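# Fold one cloth corner over the instrument tray

## Task

Take a single corner of the cloth and lay it across the tray so the tray ends up covered (a thin strip of rim showing is fine) and no cloth bunches up far above the rim height. The tray must remain roughly where it was on both the table and the cloth, keep its orientation, and still contain its instruments. Dropping or tossing the cloth into place is allowed. Finish with both grippers open and the arms moved away from the cloth and tray.

## Robot and tools

ROBOT. Two arms, left_arm and right_arm, each with a parallel gripper. Arm names do not match image left/right. Scene frame: origin at table-top height, halfway between the two arms' nominal bases; +x points out over the table, +y toward left_arm, +z up. True bases sit slightly off nominal; a BASES line, when present, gives their calibrated spots. Gripper axes: fingers point along its +z, close and open along its y. end_effector_position is the point between the pads, roughly 1 cm short of the fingertips.

RESULTS. Each result reports per arm end_effector_position (metres, scene frame) and end_effector_quat_wxyz, both possibly off by a few cm; Hand target (your last commanded pose after clipping, the base for the next offsets); Joint positions (last entry = measured finger gap in m), Joint velocities ("within noise" when still), Joint torques (drive output incl. arm weight, offset/noisy; entries 3 and 4 flip sign past ±28 N m); grip_measured (finger opening on the -1..+1 scale, reads up to ~2.7 mm wide when empty); grip_effort_nm (motor effort, negative = closing, not a pad force); Tool commands (current gripper commands). Calls that run actions also list end_effector_position at some steps. MOTOR HOT appears near 85 °C; at 100 °C an OVER-TEMPERATURE FAULT drops that arm for 30-60 s or more. Images come from cam_head_left, cam_head_right, cam_high, cam_left_wrist, cam_right_wrist, all 672x504.

MOTION RULES. Every step the commanded orientation is clamped to within 40 degrees of the measured one, then damped IK drives the joints, favouring position. Friction and weight can leave a gripper a centimetre or more from its command with no contact; the next command (even all zeros) retries, and you may add the remaining gap as an offset. An arm blocked by an object keeps pushing until commanded elsewhere; to release a push, command a target back beyond where the gripper rests.

execute_actions. Argument actions: a list of actions; each action is a list of 1 to 15 rows, each row one control step of 1/30 s; if fewer than 15 rows, the last is held for the remainder. A row is 14 numbers, each in [-1, 1], one flat list covering both arms: left_arm dx, dy, dz, rx, ry, rz, opening, then right_arm in the same order. dx..rz are offsets from that arm's Hand target as it stood when the action began, measured along the Hand target's own axes (not the scene axes); every row counts from that same start, and repeating an offset moves further. Scale: 1.0 = 0.6 m for dx/dy/dz, 180 degrees for rx/ry/rz, which form one rotation vector. Six zeros re-command the current Hand target. opening is absolute: +1 fully open (0.094 m), -1 closed; always send the opening you want, since 0 is a half-open command. An empty list just returns state and images. cameras: list of names, null/omitted/["all"] for all, [] for none; an unknown name invalidates the call.

move. target: one 14-number row as above, or a list of up to 15 such rows; all rows are offsets from the same starting Hand targets in hand axes, not chained. Grippers travel straight lines, turning the short way, all arms finishing together, between 0.5 s and a 10 s cap. speed: m/s, 0.002 to 4.3, default 0.25 (turn rate up to twice that in rad/s), one value or one per target. blend: metres of corner rounding per target, default 0 (full stop at each). opening_speed: per second on the -1..+1 scale, at least 0.2; use a low value to close gently. First-target openings start at once; later ones apply on arrival when everything is still. blocking=false returns after ~0.5 s while the move continues. cameras as above. The move: line gives the ending (done = within 10 mm and 2 degrees at rest; off_target, moving, held, fault) and limits (paced = pose clipped, held = steps withheld). Moves do not avoid obstacles or the other arm, and faster moves lag and overshoot more. Route around an arm's own base, not close past it, to keep its shoulder posture.

wait. seconds: 0 to 10; arms hold their last command, a running move continues. cameras as above.
stop. Brakes a running move (needs braking distance). cameras only.
zoom_image. camera: one of the five names; region: [x0, y0, x1, y1] pixels of that camera's latest image, top-left origin, at most 504x504.
finished_scene. scene: the current scene's integer number. Ends the scene irrevocably; the cloth must stay in place without the robot.

GRIPPING. Mid-range openings go where grip_measured would read that value. Force builds from about 0.05 below the touch reading (more for thin or soft items); pads give roughly 50-64 N each. To release, command well above grip_measured.

AVOID. Anything leaving the table; releasing things while they move; fast impacts and hard shoves, especially on the tray; grippers or wrist cameras pressing into each other (the clearance check does not stop that) or one gripper closing on the other's fingers; holding an arm stretched or pushing toward unreachable poses, which heats motors. Joint ranges (rad): waist ±2.880, shoulder 0 to 3.142, elbow 0 to 3.019 (straight 2.964), wrist pitch -1.693 to 1.571, wrist yaw ±1.571, wrist roll ±2.094.

Each tool is called after ">>>" as name(argument=value, ...), one argument or row to a line, values as JSON.

## Session

>>> execute_actions(
  actions=[],
)

Scene clock: 0.00 s.
left_arm: end_effector_position=(+0.8414, +0.3839, +0.2081) grip_measured=+1.000 grip_effort_nm=n/a end_effector_quat_wxyz=(+0.744, -0.334, +0.579, -0.010) | right_arm: end_effector_position=(+0.6945, -0.5260, +0.2881) grip_measured=+1.000 grip_effort_nm=n/a end_effector_quat_wxyz=(+0.720, +0.516, +0.443, -0.141)
Joint positions: left_arm=[-0.052 2.228 1.565 0.794 -0.618 -0.459 0.094] | right_arm=[-0.133 1.972 1.335 0.759 0.9 0.571 0.094]
Joint velocities: within noise
Joint torques (N m): no reading
Motor temperatures (°C): left_arm=[29 31 29 34 37 32 32] | right_arm=[30 31 38 36 37 32 32]
Heat: left arm: hottest wrist yaw 37 °C; right arm: hottest elbow 38 °C.
Hand target: left_arm +0.8456, +0.3834, +0.2238; +0.752, -0.335, +0.567, -0.016 | right_arm +0.6993, -0.5267, +0.2869; +0.721, +0.516, +0.441, -0.140
Tool commands: left_gripper/opening=+1.0 right_gripper/opening=+1.0

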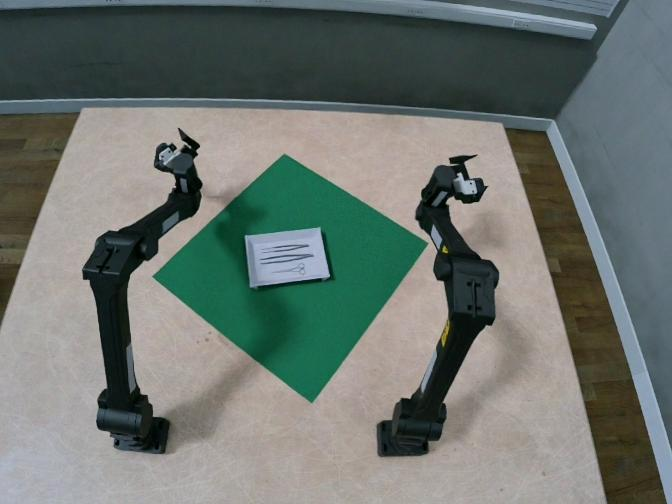

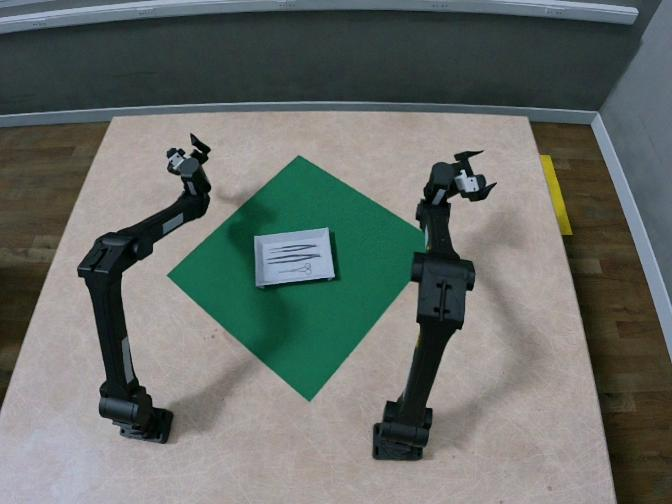

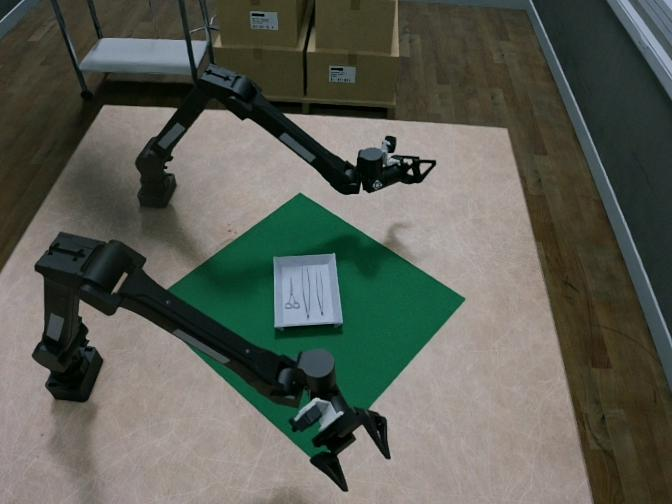

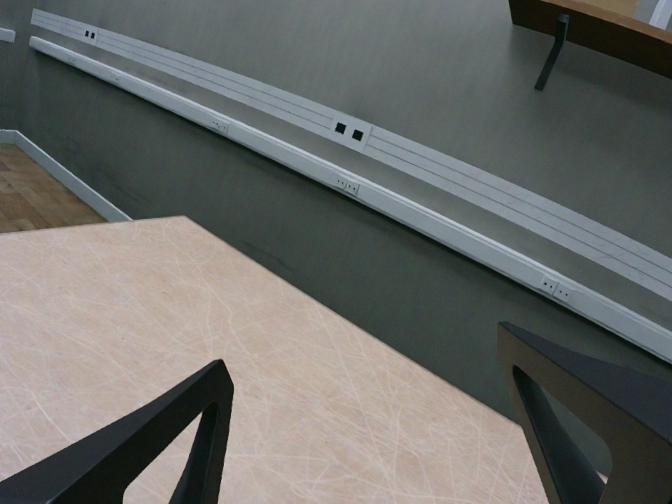

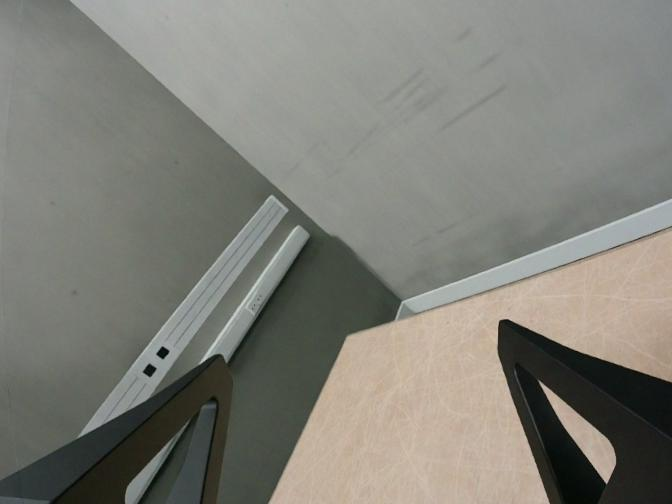

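>>> move(
  target=[0,0,0,0,0,0,1,-0.281,-0.227,-0.727,-0.111,0.570,-0.408,1],
  speed=0.5,
)

Scene clock: 54.20 s.
left_arm: end_effector_position=(+0.8414, +0.3839, +0.2081) grip_measured=+1.000 grip_effort_nm=-0.027 end_effector_quat_wxyz=(+0.744, -0.334, +0.579, -0.010) | right_arm: end_effector_position=(+0.2886, -0.2524, +0.2854) grip_measured=+1.000 grip_effort_nm=-0.042 end_effector_quat_wxyz=(-0.011, +0.008, +1.000, -0.003)
Joint positions: left_arm=[-0.052 2.228 1.565 0.794 -0.618 -0.459 0.094] | right_arm=[0.131 1.097 1.076 -1.572 0.003 0.128 0.094]
Joint velocities: within noise
Joint torques (N m): left_arm=[0.38 -21.66 9.42 2.09 -0.01 0.04] | right_arm=[-0.73 -6.53 12.29 0.02 -0.14 0.03]
Motor temperatures (°C): left_arm=[29 35 34 34 35 31 31] | right_arm=[30 35 41 35 36 31 31]
Heat: left arm: hottest shoulder 35 °C; right arm: hottest elbow 41 °C.
Hand target: left_arm +0.8456, +0.3834, +0.2238; +0.752, -0.335, +0.567, -0.016 | right_arm +0.2993, -0.2491, +0.2994; +0.000, +0.000, +1.000, +0.000
Off the commanded pose: left_arm 0.016 m, 2 deg | right_arm 0.018 m, 2 deg.
move: off_target (left_arm, right_arm)

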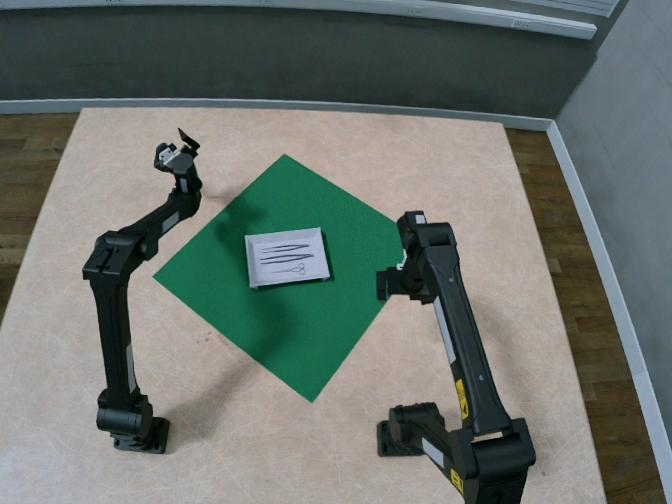

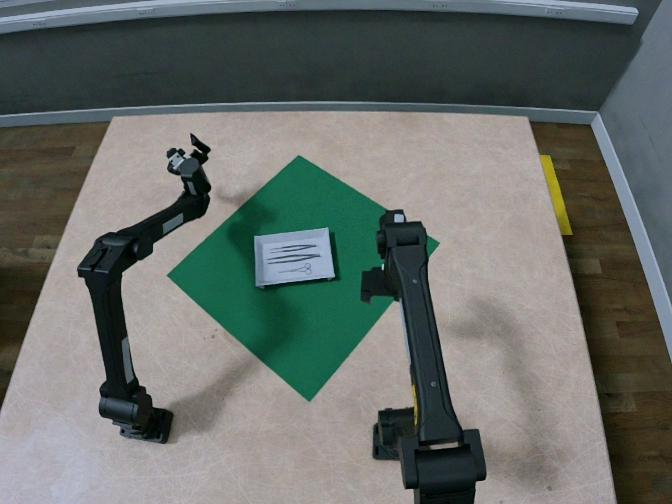

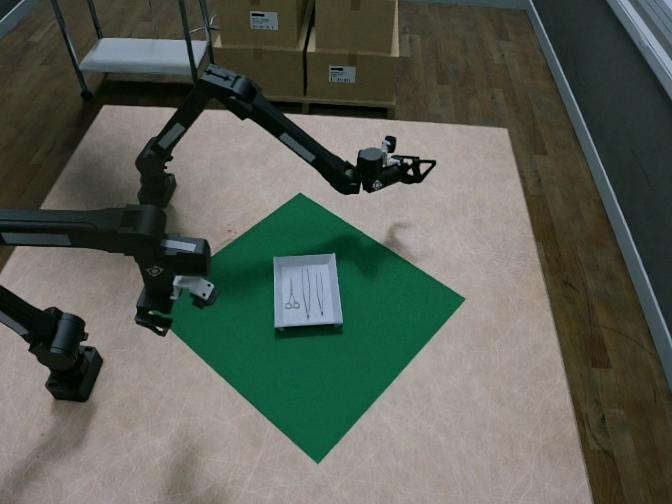

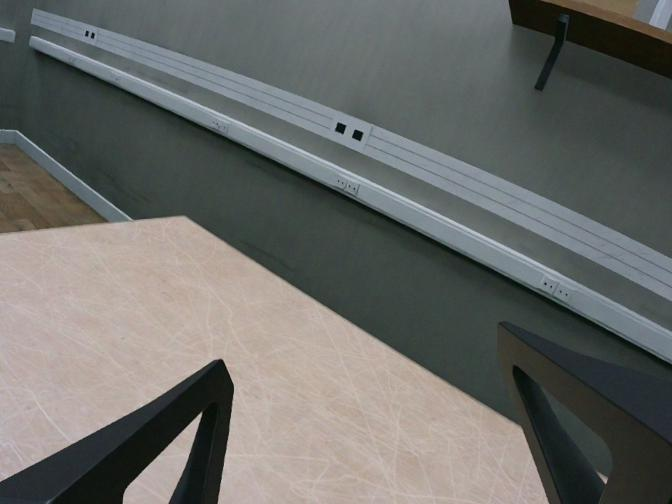

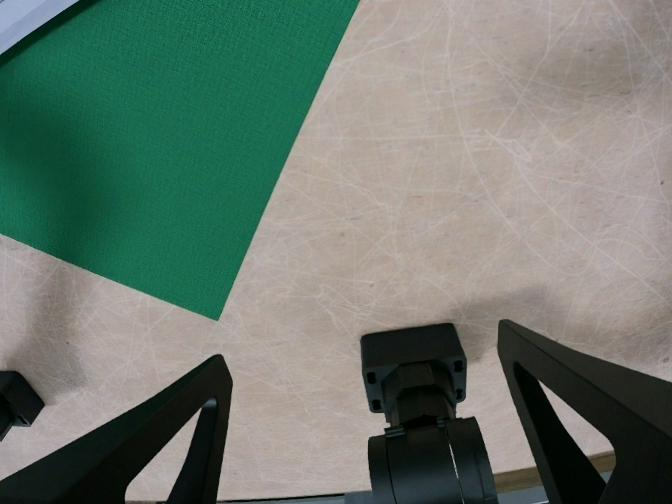

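>>> move(
  target=[0,0,0,0,0,0,1,0.28,0.282,0.249,0,0,0,0.3],
  speed=0.4,
)

Scene clock: 103.30 s.
left_arm: end_effector_position=(+0.8414, +0.3839, +0.2081) grip_measured=+1.000 grip_effort_nm=-0.027 end_effector_quat_wxyz=(+0.744, -0.334, +0.579, -0.010) | right_arm: end_effector_position=(+0.1301, -0.0802, +0.1526) grip_measured=+0.303 grip_effort_nm=-0.183 end_effector_quat_wxyz=(-0.003, -0.006, +1.000, -0.001)
Joint positions: left_arm=[-0.052 2.228 1.565 0.794 -0.618 -0.459 0.094] | right_arm=[1.034 1.019 0.67 -1.225 -0.004 1.004 0.061]
Joint velocities: within noise
Joint torques (N m): left_arm=[0.38 -21.66 9.43 2.09 -0.01 0.04] | right_arm=[-0.79 -5.54 7.64 0.57 0.2 0.13]
Motor temperatures (°C): left_arm=[29 38 36 33 34 31 30] | right_arm=[29 32 45 34 36 30 31]
Heat: left arm: hottest shoulder 38 °C; right arm: hottest elbow 45 °C.
Hand target: left_arm +0.8456, +0.3834, +0.2238; +0.752, -0.335, +0.567, -0.016 | right_arm +0.1311, -0.0800, +0.1502; +0.000, +0.000, +1.000, +0.000
Off the commanded pose: left_arm 0.016 m, 2 deg | right_arm 0.003 m, 1 deg.
move: off_target (left_arm)

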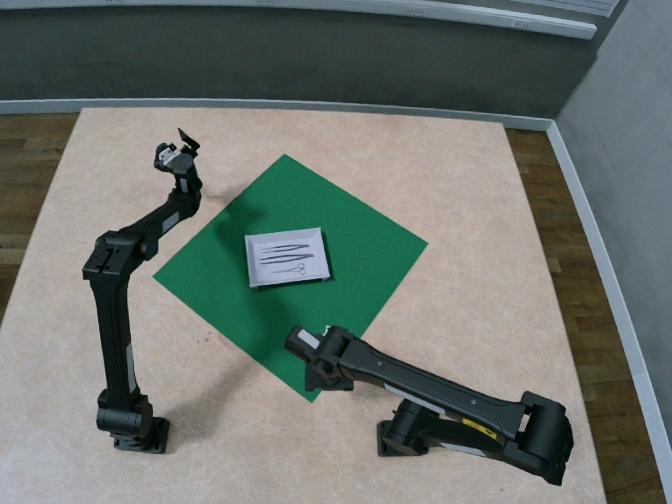

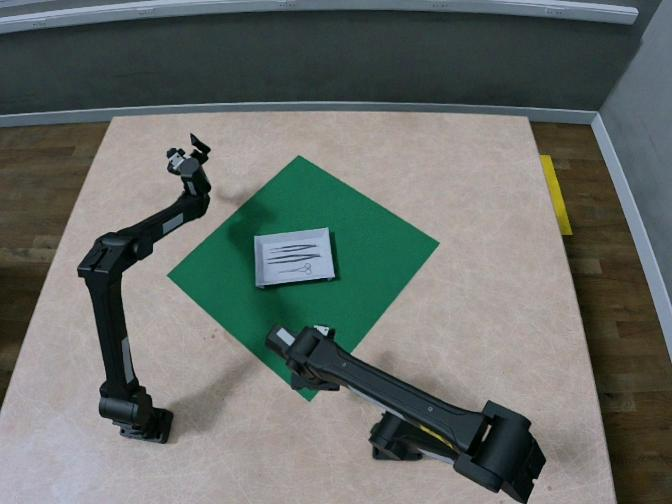

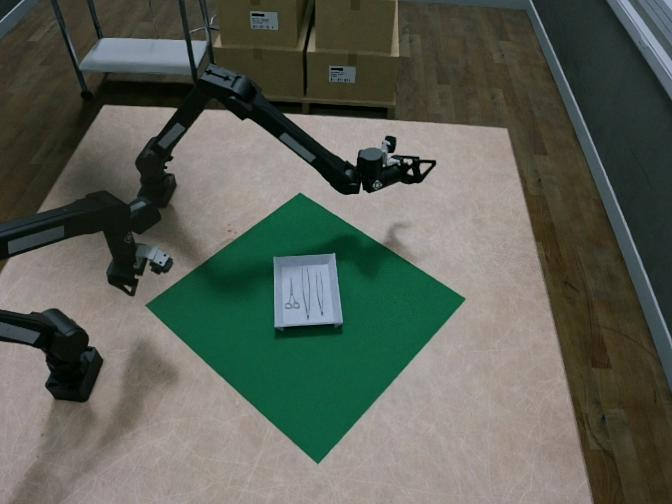

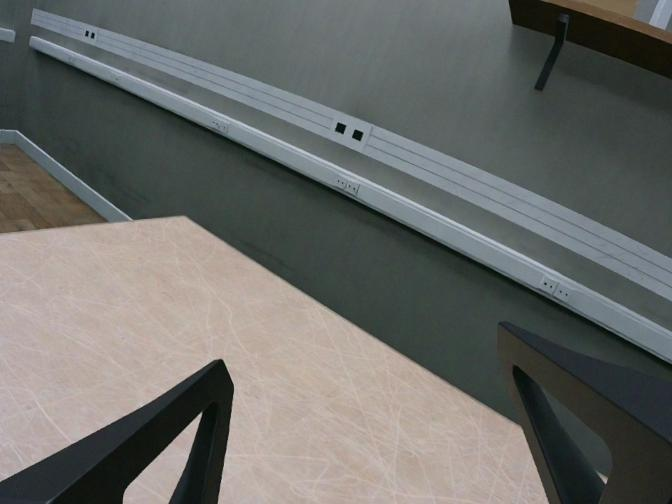

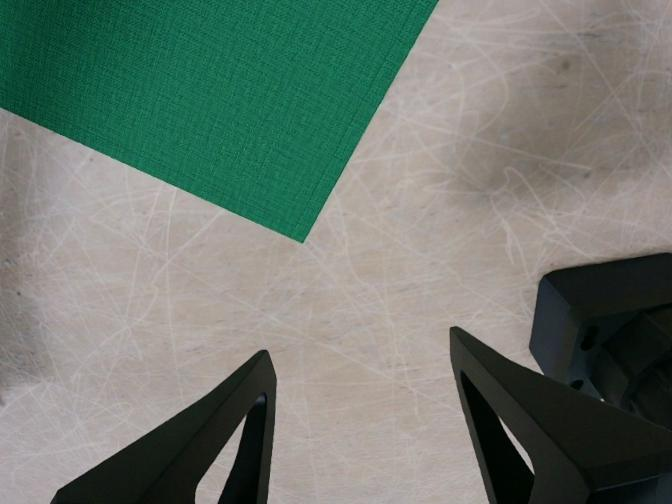

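>>> move(
  target=[0,0,0,0,0,0,1,0.035,0.025,0.15,0,0,0,0.0],
  speed=0.3,
  cameras=["cam_head_left","cam_high","cam_right_wrist"],
)

>>> zoom_image(
  camera="cam_head_left",
  region=[230, 320, 400, 440],
)

>>> zoom_image(
  camera="cam_high",
  region=[80, 200, 240, 340],
)

Scene clock: 127.87 s.
left_arm: end_effector_position=(+0.8414, +0.3839, +0.2081) grip_measured=+1.000 grip_effort_nm=-0.032 end_effector_quat_wxyz=(+0.744, -0.334, +0.579, -0.010) | right_arm: end_effector_position=(+0.1106, -0.0672, +0.0607) grip_measured=+0.003 grip_effort_nm=-0.183 end_effector_quat_wxyz=(-0.003, -0.002, +1.000, -0.004)
Joint positions: left_arm=[-0.052 2.228 1.565 0.794 -0.618 -0.459 0.094] | right_arm=[1.133 1.201 0.514 -0.894 -0.003 1.11 0.047]
Joint velocities: within noise
Joint torques (N m): left_arm=[0.38 -21.71 9.42 2.07 -0.01 0.04] | right_arm=[0.15 -6.42 6.34 0.65 0.11 0.18]
Motor temperatures (°C): left_arm=[29 39 36 33 33 30 30] | right_arm=[29 32 46 34 35 30 31]
Heat: left arm: hottest shoulder 39 °C; right arm: hottest elbow 46 °C.
Hand target: left_arm +0.8456, +0.3834, +0.2238; +0.752, -0.335, +0.567, -0.016 | right_arm +0.1100, -0.0650, +0.0602; +0.000, +0.000, +1.000, +0.000
Off the commanded pose: left_arm 0.016 m, 2 deg | right_arm 0.002 m, 1 deg.
move: off_target (left_arm)
Images, in order (width x height): cam_head_left 672x504, cam_high 672x504, cam_right_wrist 672x504.

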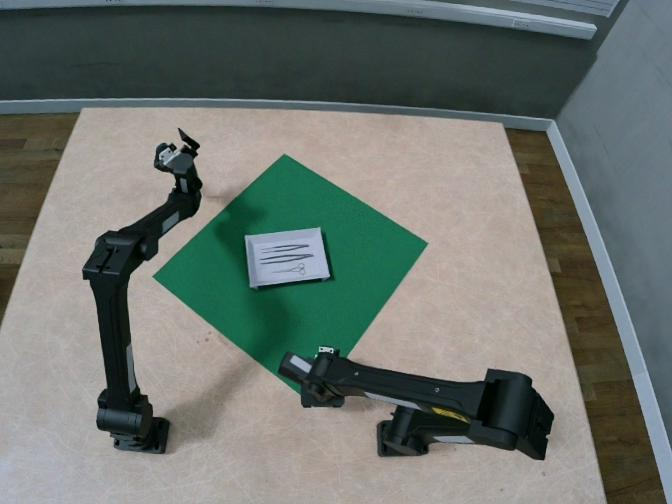

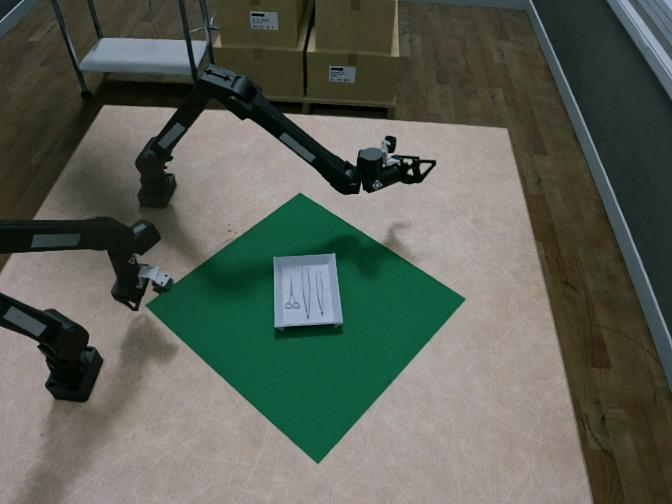

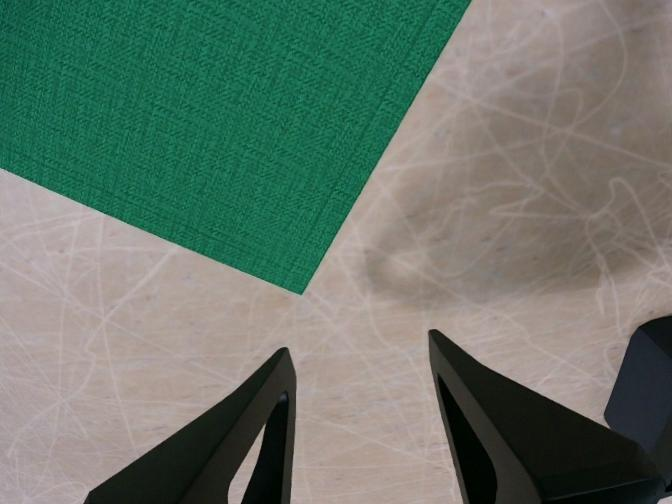

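Scaled by 2.965 from the camera's 672x504 image, which has a finer 960x720 frame.

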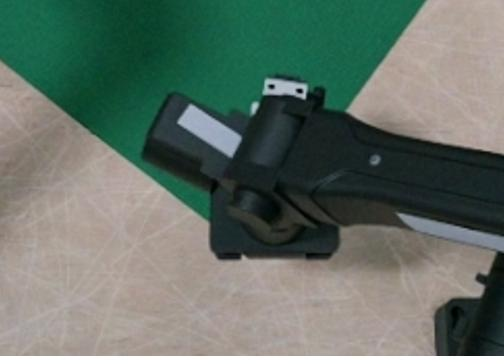

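Scaled by 3.150 from the camera's 672x504 image, which has a finer 960x720 frame.

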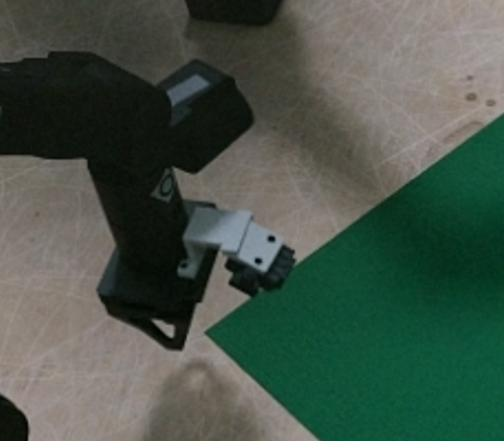

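>>> move(
  target=[0,0,0,0,0,0,1,-0.025,0.035,0.053,0,0,0,0.0],
  speed=0.2,
  cameras=["cam_head_right","cam_high","cam_right_wrist"],
)

Scene clock: 154.17 s.
left_arm: end_effector_position=(+0.8414, +0.3839, +0.2081) grip_measured=+1.000 grip_effort_nm=-0.027 end_effector_quat_wxyz=(+0.744, -0.334, +0.579, -0.010) | right_arm: end_effector_position=(+0.1169, -0.0546, +0.0245) grip_measured=+0.003 grip_effort_nm=-0.173 end_effector_quat_wxyz=(-0.007, -0.001, +1.000, -0.012)
Joint positions: left_arm=[-0.052 2.228 1.565 0.794 -0.618 -0.459 0.094] | right_arm=[1.133 1.358 0.514 -0.755 -0.003 1.111 0.047]
Joint velocities: within noise
Joint torques (N m): left_arm=[0.38 -21.71 9.42 2.07 -0.01 0.04] | right_arm=[-0.79 -7.88 7.45 0.72 0.12 -0.02]
Motor temperatures (°C): left_arm=[29 40 37 33 33 30 29] | right_arm=[29 31 45 34 35 30 30]
Heat: left arm: hottest shoulder 40 °C; right arm: hottest elbow 45 °C.
Hand target: left_arm +0.8456, +0.3834, +0.2238; +0.752, -0.335, +0.567, -0.016 | right_arm +0.1250, -0.0440, +0.0284; +0.000, +0.000, +1.000, +0.000
Off the commanded pose: left_arm 0.016 m, 2 deg | right_arm 0.014 m, 2 deg.
move: off_target (left_arm, right_arm)
Images, in order (width x height): cam_head_right 672x504, cam_high 672x504, cam_right_wrist 672x504.

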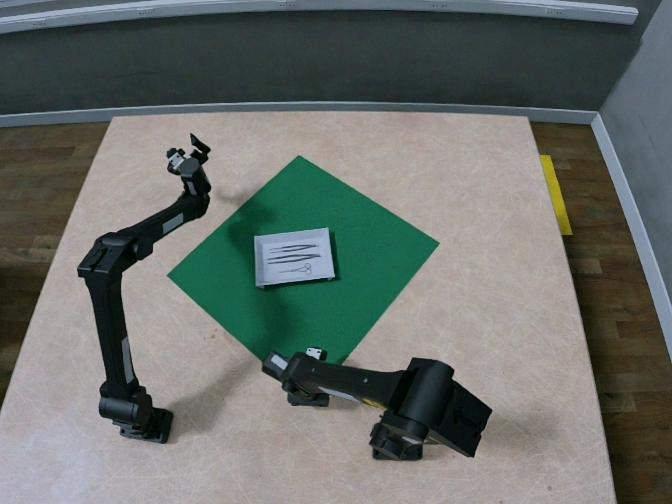

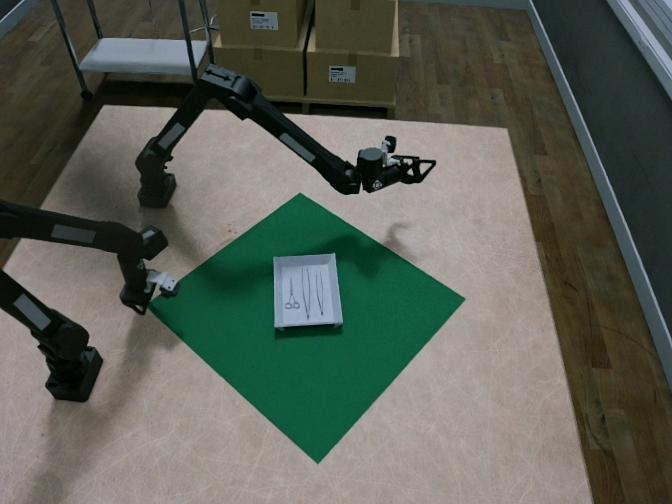

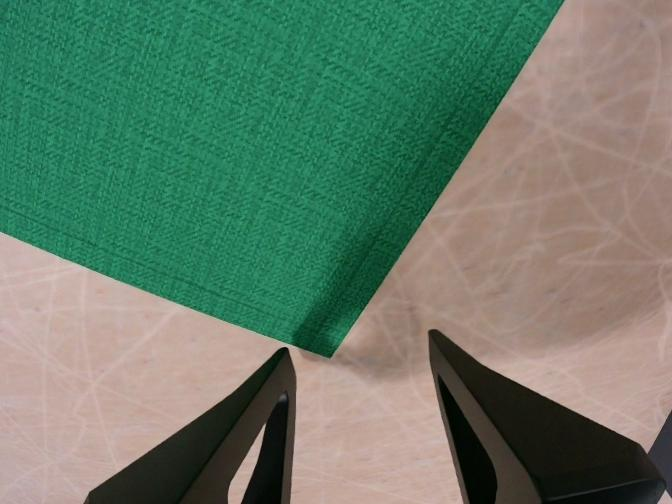

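>>> move(
  target=[0,0,0,0,0,0,1,-0.005,0.007,0.037,0,0,0,0.0],
  speed=0.06,
  cameras=["cam_high","cam_right_wrist"],
)

Scene clock: 164.37 s.
left_arm: end_effector_position=(+0.8414, +0.3839, +0.2081) grip_measured=+1.000 grip_effort_nm=-0.032 end_effector_quat_wxyz=(+0.744, -0.334, +0.579, -0.010) | right_arm: end_effector_position=(+0.1203, -0.0477, +0.0170) grip_measured=+0.001 grip_effort_nm=-0.125 end_effector_quat_wxyz=(-0.003, -0.003, +1.000, -0.004)
Joint positions: left_arm=[-0.052 2.228 1.565 0.794 -0.618 -0.459 0.094] | right_arm=[1.133 1.389 0.515 -0.706 -0.003 1.109 0.047]
Joint velocities: within noise
Joint torques (N m): left_arm=[0.38 -21.66 9.42 2.09 -0.01 0.04] | right_arm=[-1.96 -3.6 6.27 2.11 0.11 -0.05]
Motor temperatures (°C): left_arm=[29 40 37 33 33 30 29] | right_arm=[29 31 44 33 35 30 30]
Heat: left arm: hottest shoulder 40 °C; right arm: hottest elbow 44 °C.
Hand target: left_arm +0.8456, +0.3834, +0.2238; +0.752, -0.335, +0.567, -0.016 | right_arm +0.1280, -0.0397, +0.0062; +0.000, +0.000, +1.000, +0.000
Off the commanded pose: left_arm 0.016 m, 2 deg | right_arm 0.015 m, 1 deg.
move: off_target (left_arm, right_arm)
Images, in order (width x height): cam_high 672x504, cam_right_wrist 672x504.

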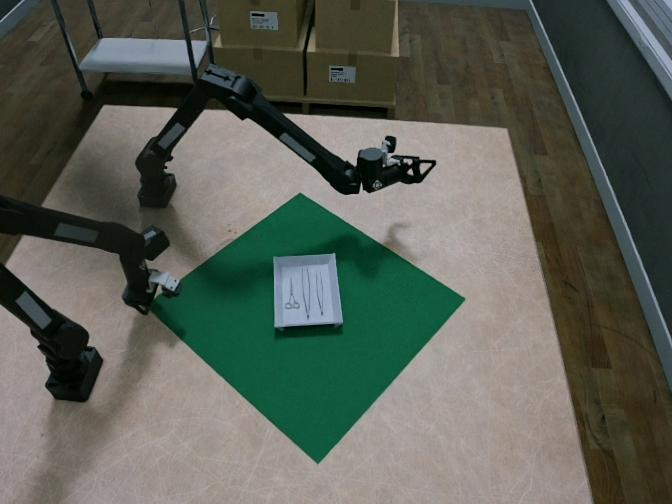

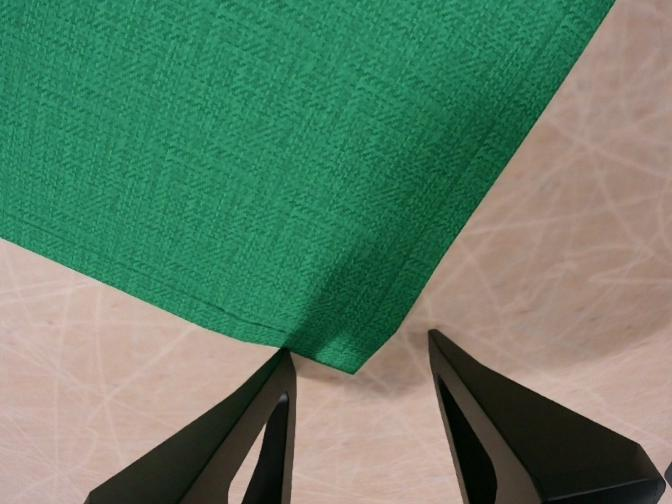

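>>> move(
  target=[
    [0,0,0,0,0,0,1,0,0,-0.04,0,0,0,0.0],
    [0,0,0,0,0,0,1,-0.023,-0.002,-0.04,0,0,0,0.0],
    [0,0,0,0,0,0,1,-0.023,-0.002,0.008,0,0,0,0.0],
  ],
  speed=0.08,
  cameras=["cam_high","cam_right_wrist"],
)

Scene clock: 174.57 s.
left_arm: end_effector_position=(+0.8414, +0.3839, +0.2081) grip_measured=+1.000 grip_effort_nm=-0.032 end_effector_quat_wxyz=(+0.744, -0.334, +0.579, -0.010) | right_arm: end_effector_position=(+0.1390, -0.0415, +0.0165) grip_measured=+0.001 grip_effort_nm=-0.115 end_effector_quat_wxyz=(+0.003, +0.000, +1.000, +0.008)
Joint positions: left_arm=[-0.052 2.228 1.565 0.794 -0.618 -0.459 0.094] | right_arm=[1.082 1.41 0.534 -0.676 -0.002 1.063 0.047]
Joint velocities: within noise
Joint torques (N m): left_arm=[0.38 -21.66 9.42 2.07 -0.01 0.04] | right_arm=[-1.73 -3.78 5.65 1.69 0.09 -0.07]
Motor temperatures (°C): left_arm=[29 40 37 33 32 30 29] | right_arm=[29 31 44 33 35 29 30]
Heat: left arm: hottest shoulder 40 °C; right arm: hottest elbow 44 °C.
Hand target: left_arm +0.8456, +0.3834, +0.2238; +0.752, -0.335, +0.567, -0.016 | right_arm +0.1417, -0.0410, +0.0013; +0.000, +0.000, +1.000, +0.000
Off the commanded pose: left_arm 0.016 m, 2 deg | right_arm 0.015 m, 1 deg.
move: off_target (left_arm, right_arm)
Images, in order (width x height): cam_high 672x504, cam_right_wrist 672x504.

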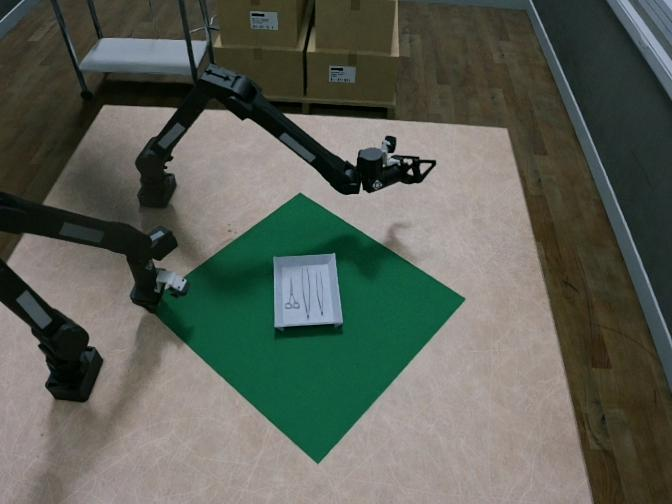

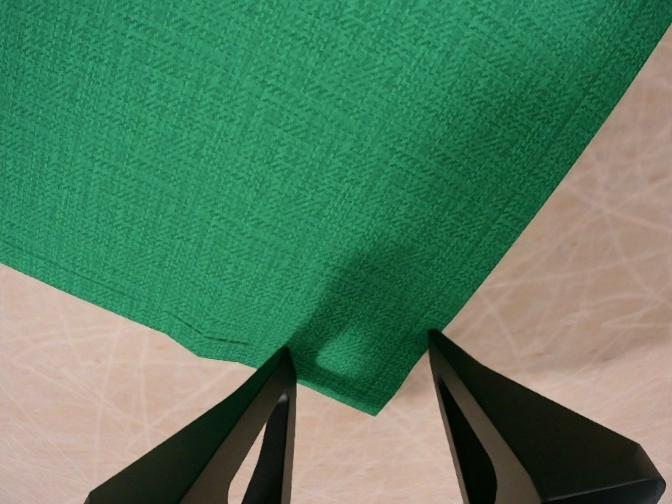

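>>> move(
  target=[0,0,0,0,0,0,1,0,0,0,0,0,0,-1],
  speed=0.06,
  opening_speed=0.5,
  cameras=["cam_high","cam_right_wrist"],
)

Scene clock: 181.00 s.
left_arm: end_effector_position=(+0.8414, +0.3839, +0.2081) grip_measured=+1.000 grip_effort_nm=-0.032 end_effector_quat_wxyz=(+0.744, -0.334, +0.579, -0.010) | right_arm: end_effector_position=(+0.1435, -0.0336, +0.0169) grip_measured=-0.986 grip_effort_nm=-0.774 end_effector_quat_wxyz=(+0.010, +0.000, +1.000, +0.019)
Joint positions: left_arm=[-0.052 2.228 1.565 0.794 -0.618 -0.459 0.094] | right_arm=[1.082 1.417 0.542 -0.653 -0.002 1.062 0.001]
Joint velocities: within noise
Joint torques (N m): left_arm=[0.38 -21.66 9.42 2.09 -0.01 0.04] | right_arm=[-0.56 -3.72 4.88 0.83 0.16 -0.03]
Motor temperatures (°C): left_arm=[29 40 37 33 32 30 29] | right_arm=[29 31 43 33 35 29 30]
Heat: left arm: hottest shoulder 40 °C; right arm: hottest elbow 43 °C.
Hand target: left_arm +0.8456, +0.3834, +0.2238; +0.752, -0.335, +0.567, -0.016 | right_arm +0.1418, -0.0409, +0.0013; +0.000, +0.000, +1.000, +0.000
Off the commanded pose: left_arm 0.016 m, 2 deg | right_arm 0.017 m, 2 deg.
move: off_target (left_arm, right_arm)
Images, in order (width x height): cam_high 672x504, cam_right_wrist 672x504.

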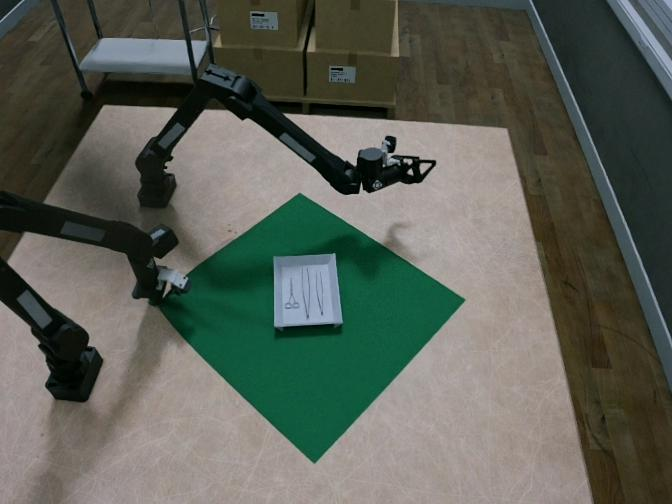

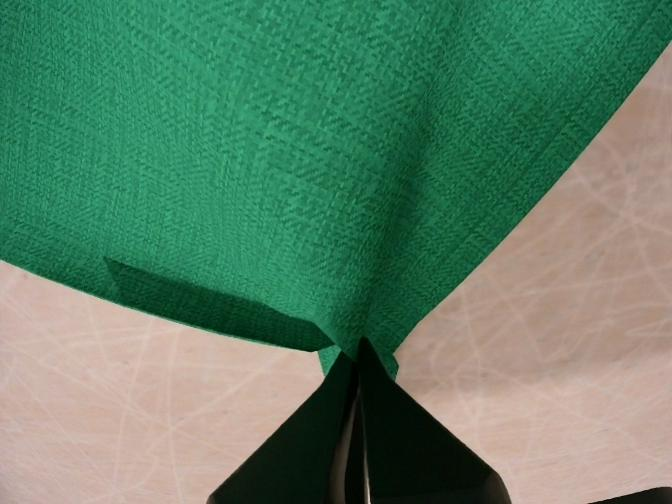

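>>> move(
  target=[
    [0,0,0,0,0,0,1,-0.064,0.01,-0.248,0,0,0,-1],
    [0,0,0,0,0,0,1,-0.247,0.035,-0.415,0,0,0,-1],
    [0,0,0,0,0,0,1,-0.464,0.068,-0.465,0,0,0,-1],
    [0,0,0,0,0,0,1,-0.664,0.093,-0.415,0,0,0,-1],
    [0,0,0,0,0,0,1,-0.814,0.11,-0.281,0,0,0,-1],
  ],
  speed=0.2,
  blend=0.04,
)

Scene clock: 201.63 s.
left_arm: end_effector_position=(+0.8414, +0.3839, +0.2081) grip_measured=+1.000 grip_effort_nm=-0.027 end_effector_quat_wxyz=(+0.744, -0.334, +0.579, -0.010) | right_arm: end_effector_position=(+0.6197, +0.0258, +0.1621) grip_measured=-0.987 grip_effort_nm=-0.755 end_effector_quat_wxyz=(-0.008, +0.001, +1.000, -0.004)
Joint positions: left_arm=[-0.052 2.228 1.565 0.794 -0.618 -0.459 0.094] | right_arm=[0.485 2.247 2.206 -1.548 0 0.469 0.001]
Joint velocities: within noise
Joint torques (N m): left_arm=[0.38 -21.71 9.43 2.07 -0.01 0.04] | right_arm=[-1.49 -25.52 12.27 -0.21 0.02 -0.12]
Motor temperatures (°C): left_arm=[29 41 37 33 32 30 29] | right_arm=[29 31 43 33 34 29 31]
Heat: left arm: hottest shoulder 41 °C; right arm: hottest elbow 43 °C.
Hand target: left_arm +0.8456, +0.3834, +0.2238; +0.752, -0.335, +0.567, -0.016 | right_arm +0.6302, +0.0255, +0.1697; +0.000, +0.000, +1.000, +0.000
Off the commanded pose: left_arm 0.016 m, 2 deg | right_arm 0.013 m, 1 deg.
move: off_target (left_arm, right_arm)

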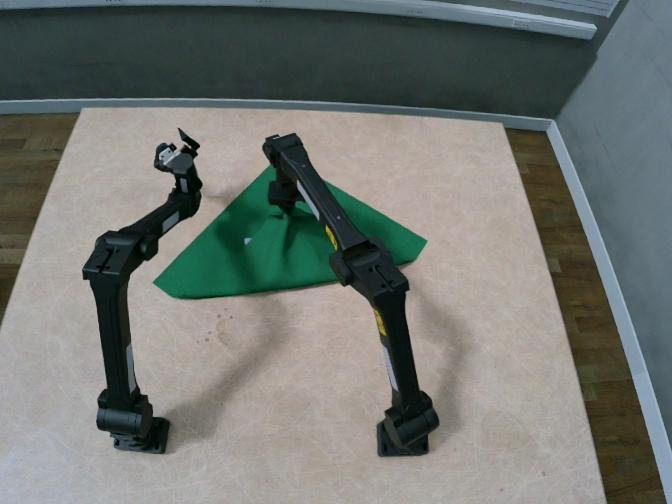

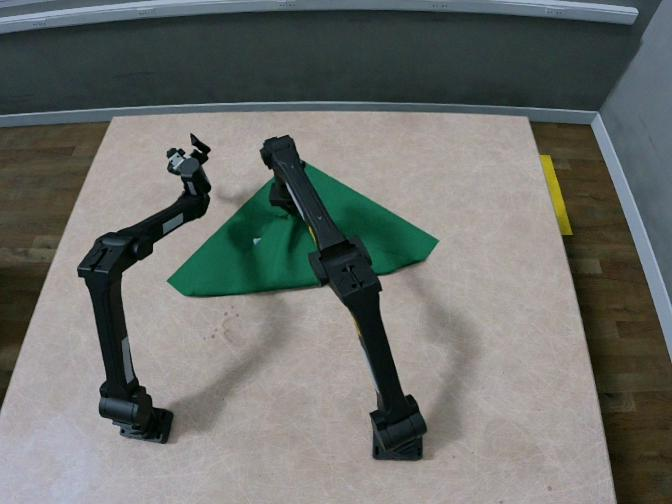

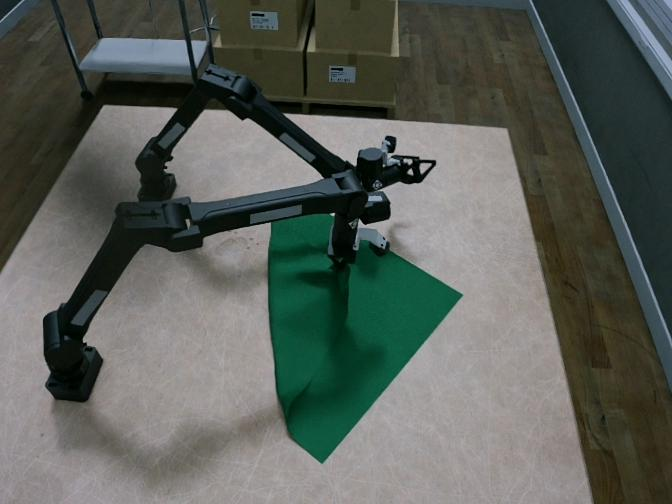

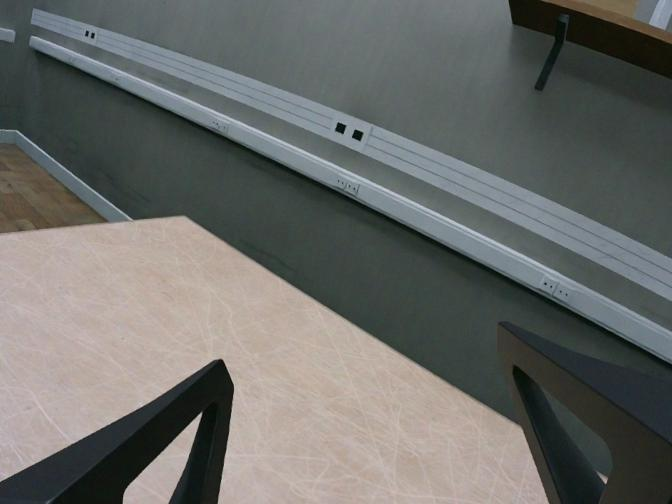

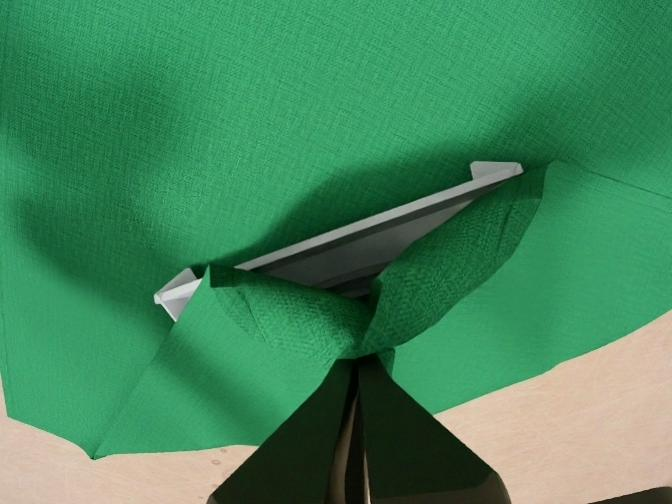

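>>> move(
  target=[0,0,0,0,0,0,1,-0.108,0.025,0.15,0,0,0,-1],
  speed=0.15,
  cameras=["cam_head_left","cam_high","cam_right_wrist"],
)

Scene clock: 208.63 s.
left_arm: end_effector_position=(+0.8414, +0.3839, +0.2081) grip_measured=+1.000 grip_effort_nm=-0.037 end_effector_quat_wxyz=(+0.744, -0.334, +0.579, -0.010) | right_arm: end_effector_position=(+0.6821, +0.0466, +0.0783) grip_measured=-0.987 grip_effort_nm=-0.755 end_effector_quat_wxyz=(-0.009, -0.002, +1.000, -0.004)
Joint positions: left_arm=[-0.052 2.228 1.565 0.794 -0.618 -0.459 0.094] | right_arm=[0.473 2.568 2.58 -1.602 0 0.45 0.001]
Joint velocities: within noise
Joint torques (N m): left_arm=[0.38 -21.71 9.43 2.07 -0.01 0.04] | right_arm=[-2.26 -29.1 12.33 -0.34 0.01 -0.1]
Motor temperatures (°C): left_arm=[29 41 38 33 32 30 29] | right_arm=[29 33 44 33 34 29 31]
Heat: left arm: hottest shoulder 41 °C; right arm: hottest elbow 44 °C.
Hand target: left_arm +0.8456, +0.3834, +0.2238; +0.752, -0.335, +0.567, -0.016 | right_arm +0.6949, +0.0405, +0.0797; +0.000, +0.000, +1.000, +0.000
Off the commanded pose: left_arm 0.016 m, 2 deg | right_arm 0.014 m, 1 deg.
move: off_target (left_arm, right_arm)
Images, in order (width x height): cam_head_left 672x504, cam_high 672x504, cam_right_wrist 672x504.

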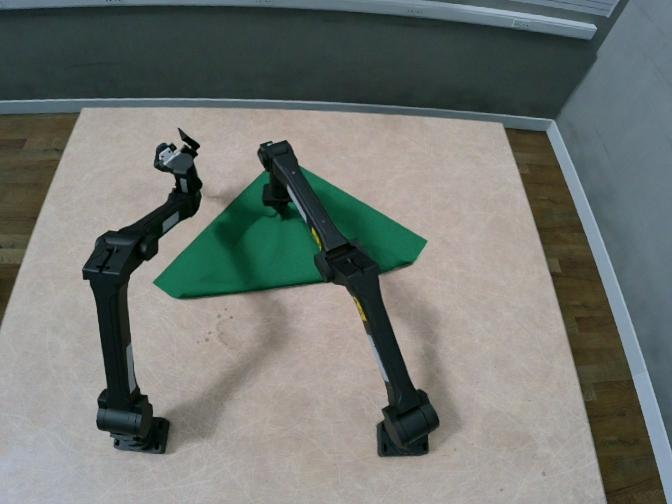

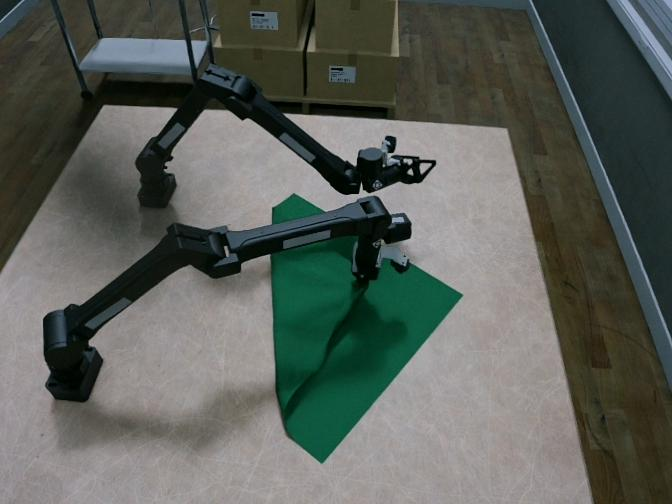

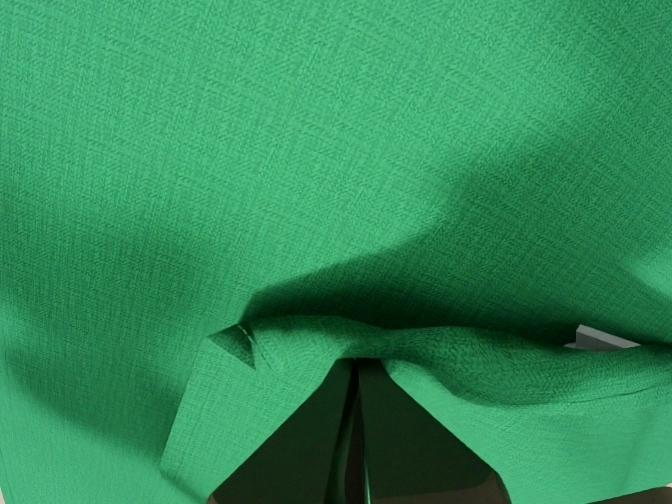

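>>> move(
  target=[0,0,0,0,0,0,1,-0.033,-0.035,0.072,0,0,0,-1],
  speed=0.12,
  cameras=["cam_head_left","cam_high","cam_right_wrist"],
)

>>> zoom_image(
  camera="cam_high",
  region=[250, 170, 480, 470],
)

Scene clock: 218.17 s.
left_arm: end_effector_position=(+0.8414, +0.3839, +0.2081) grip_measured=+1.000 grip_effort_nm=-0.027 end_effector_quat_wxyz=(+0.744, -0.334, +0.579, -0.010) | right_arm: end_effector_position=(+0.7041, +0.0239, +0.0477) grip_measured=-0.987 grip_effort_nm=-0.759 end_effector_quat_wxyz=(-0.004, +0.001, +1.000, -0.001)
Joint positions: left_arm=[-0.052 2.228 1.565 0.794 -0.618 -0.459 0.094] | right_arm=[0.433 2.624 2.609 -1.564 -0.002 0.416 0.001]
Joint velocities: within noise
Joint torques (N m): left_arm=[0.38 -21.66 9.42 2.09 -0.01 0.04] | right_arm=[-1.9 -27.46 11.85 0.38 0.13 -0.06]
Motor temperatures (°C): left_arm=[29 41 38 33 32 30 29] | right_arm=[29 33 44 33 34 29 31]
Heat: left arm: hottest shoulder 41 °C; right arm: hottest elbow 44 °C.
Hand target: left_arm +0.8456, +0.3834, +0.2238; +0.752, -0.335, +0.567, -0.016 | right_arm +0.7148, +0.0195, +0.0366; +0.000, +0.000, +1.000, +0.000
Off the commanded pose: left_arm 0.016 m, 2 deg | right_arm 0.016 m, 0 deg.
move: off_target (left_arm, right_arm)
Images, in order (width x height): cam_head_left 672x504, cam_high 672x504, cam_right_wrist 672x504.

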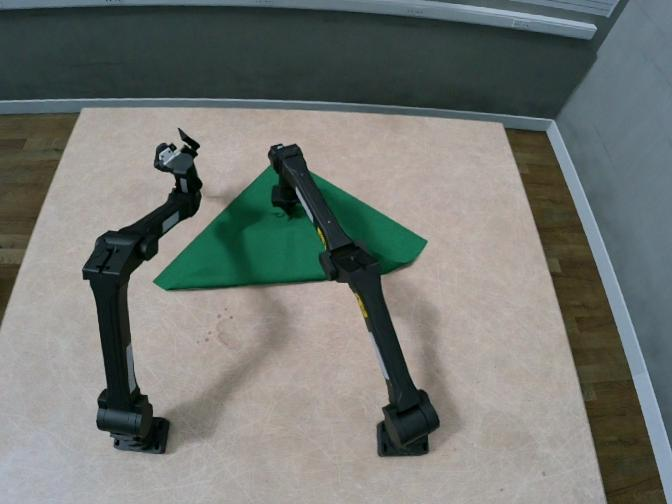

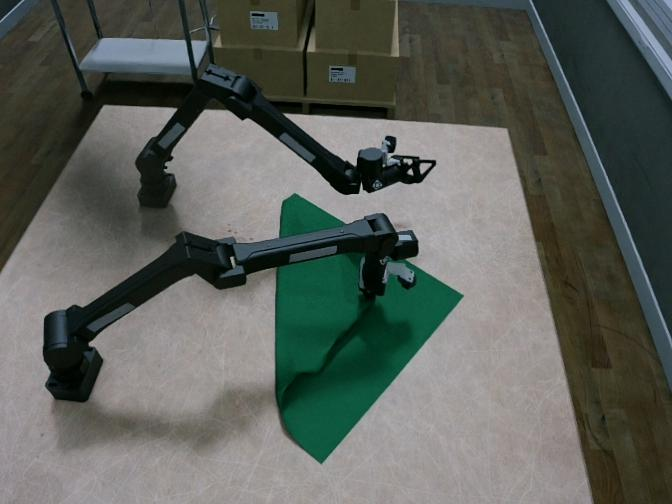

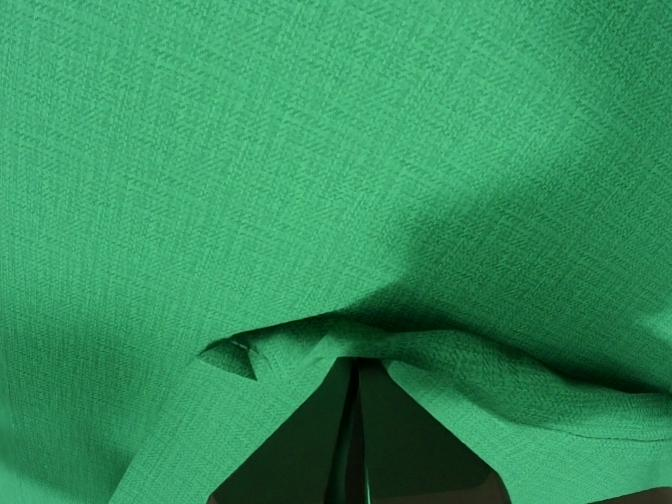

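Scaled by 1.680 from the camera's 672x504 image, which has a finer 960x720 frame.

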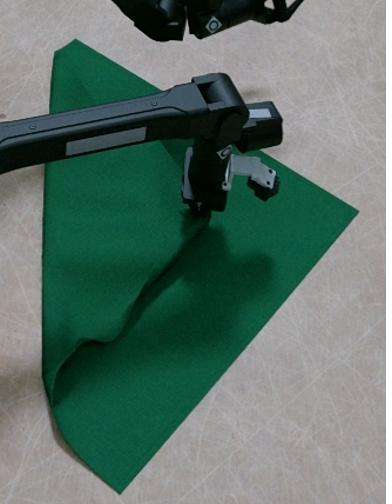

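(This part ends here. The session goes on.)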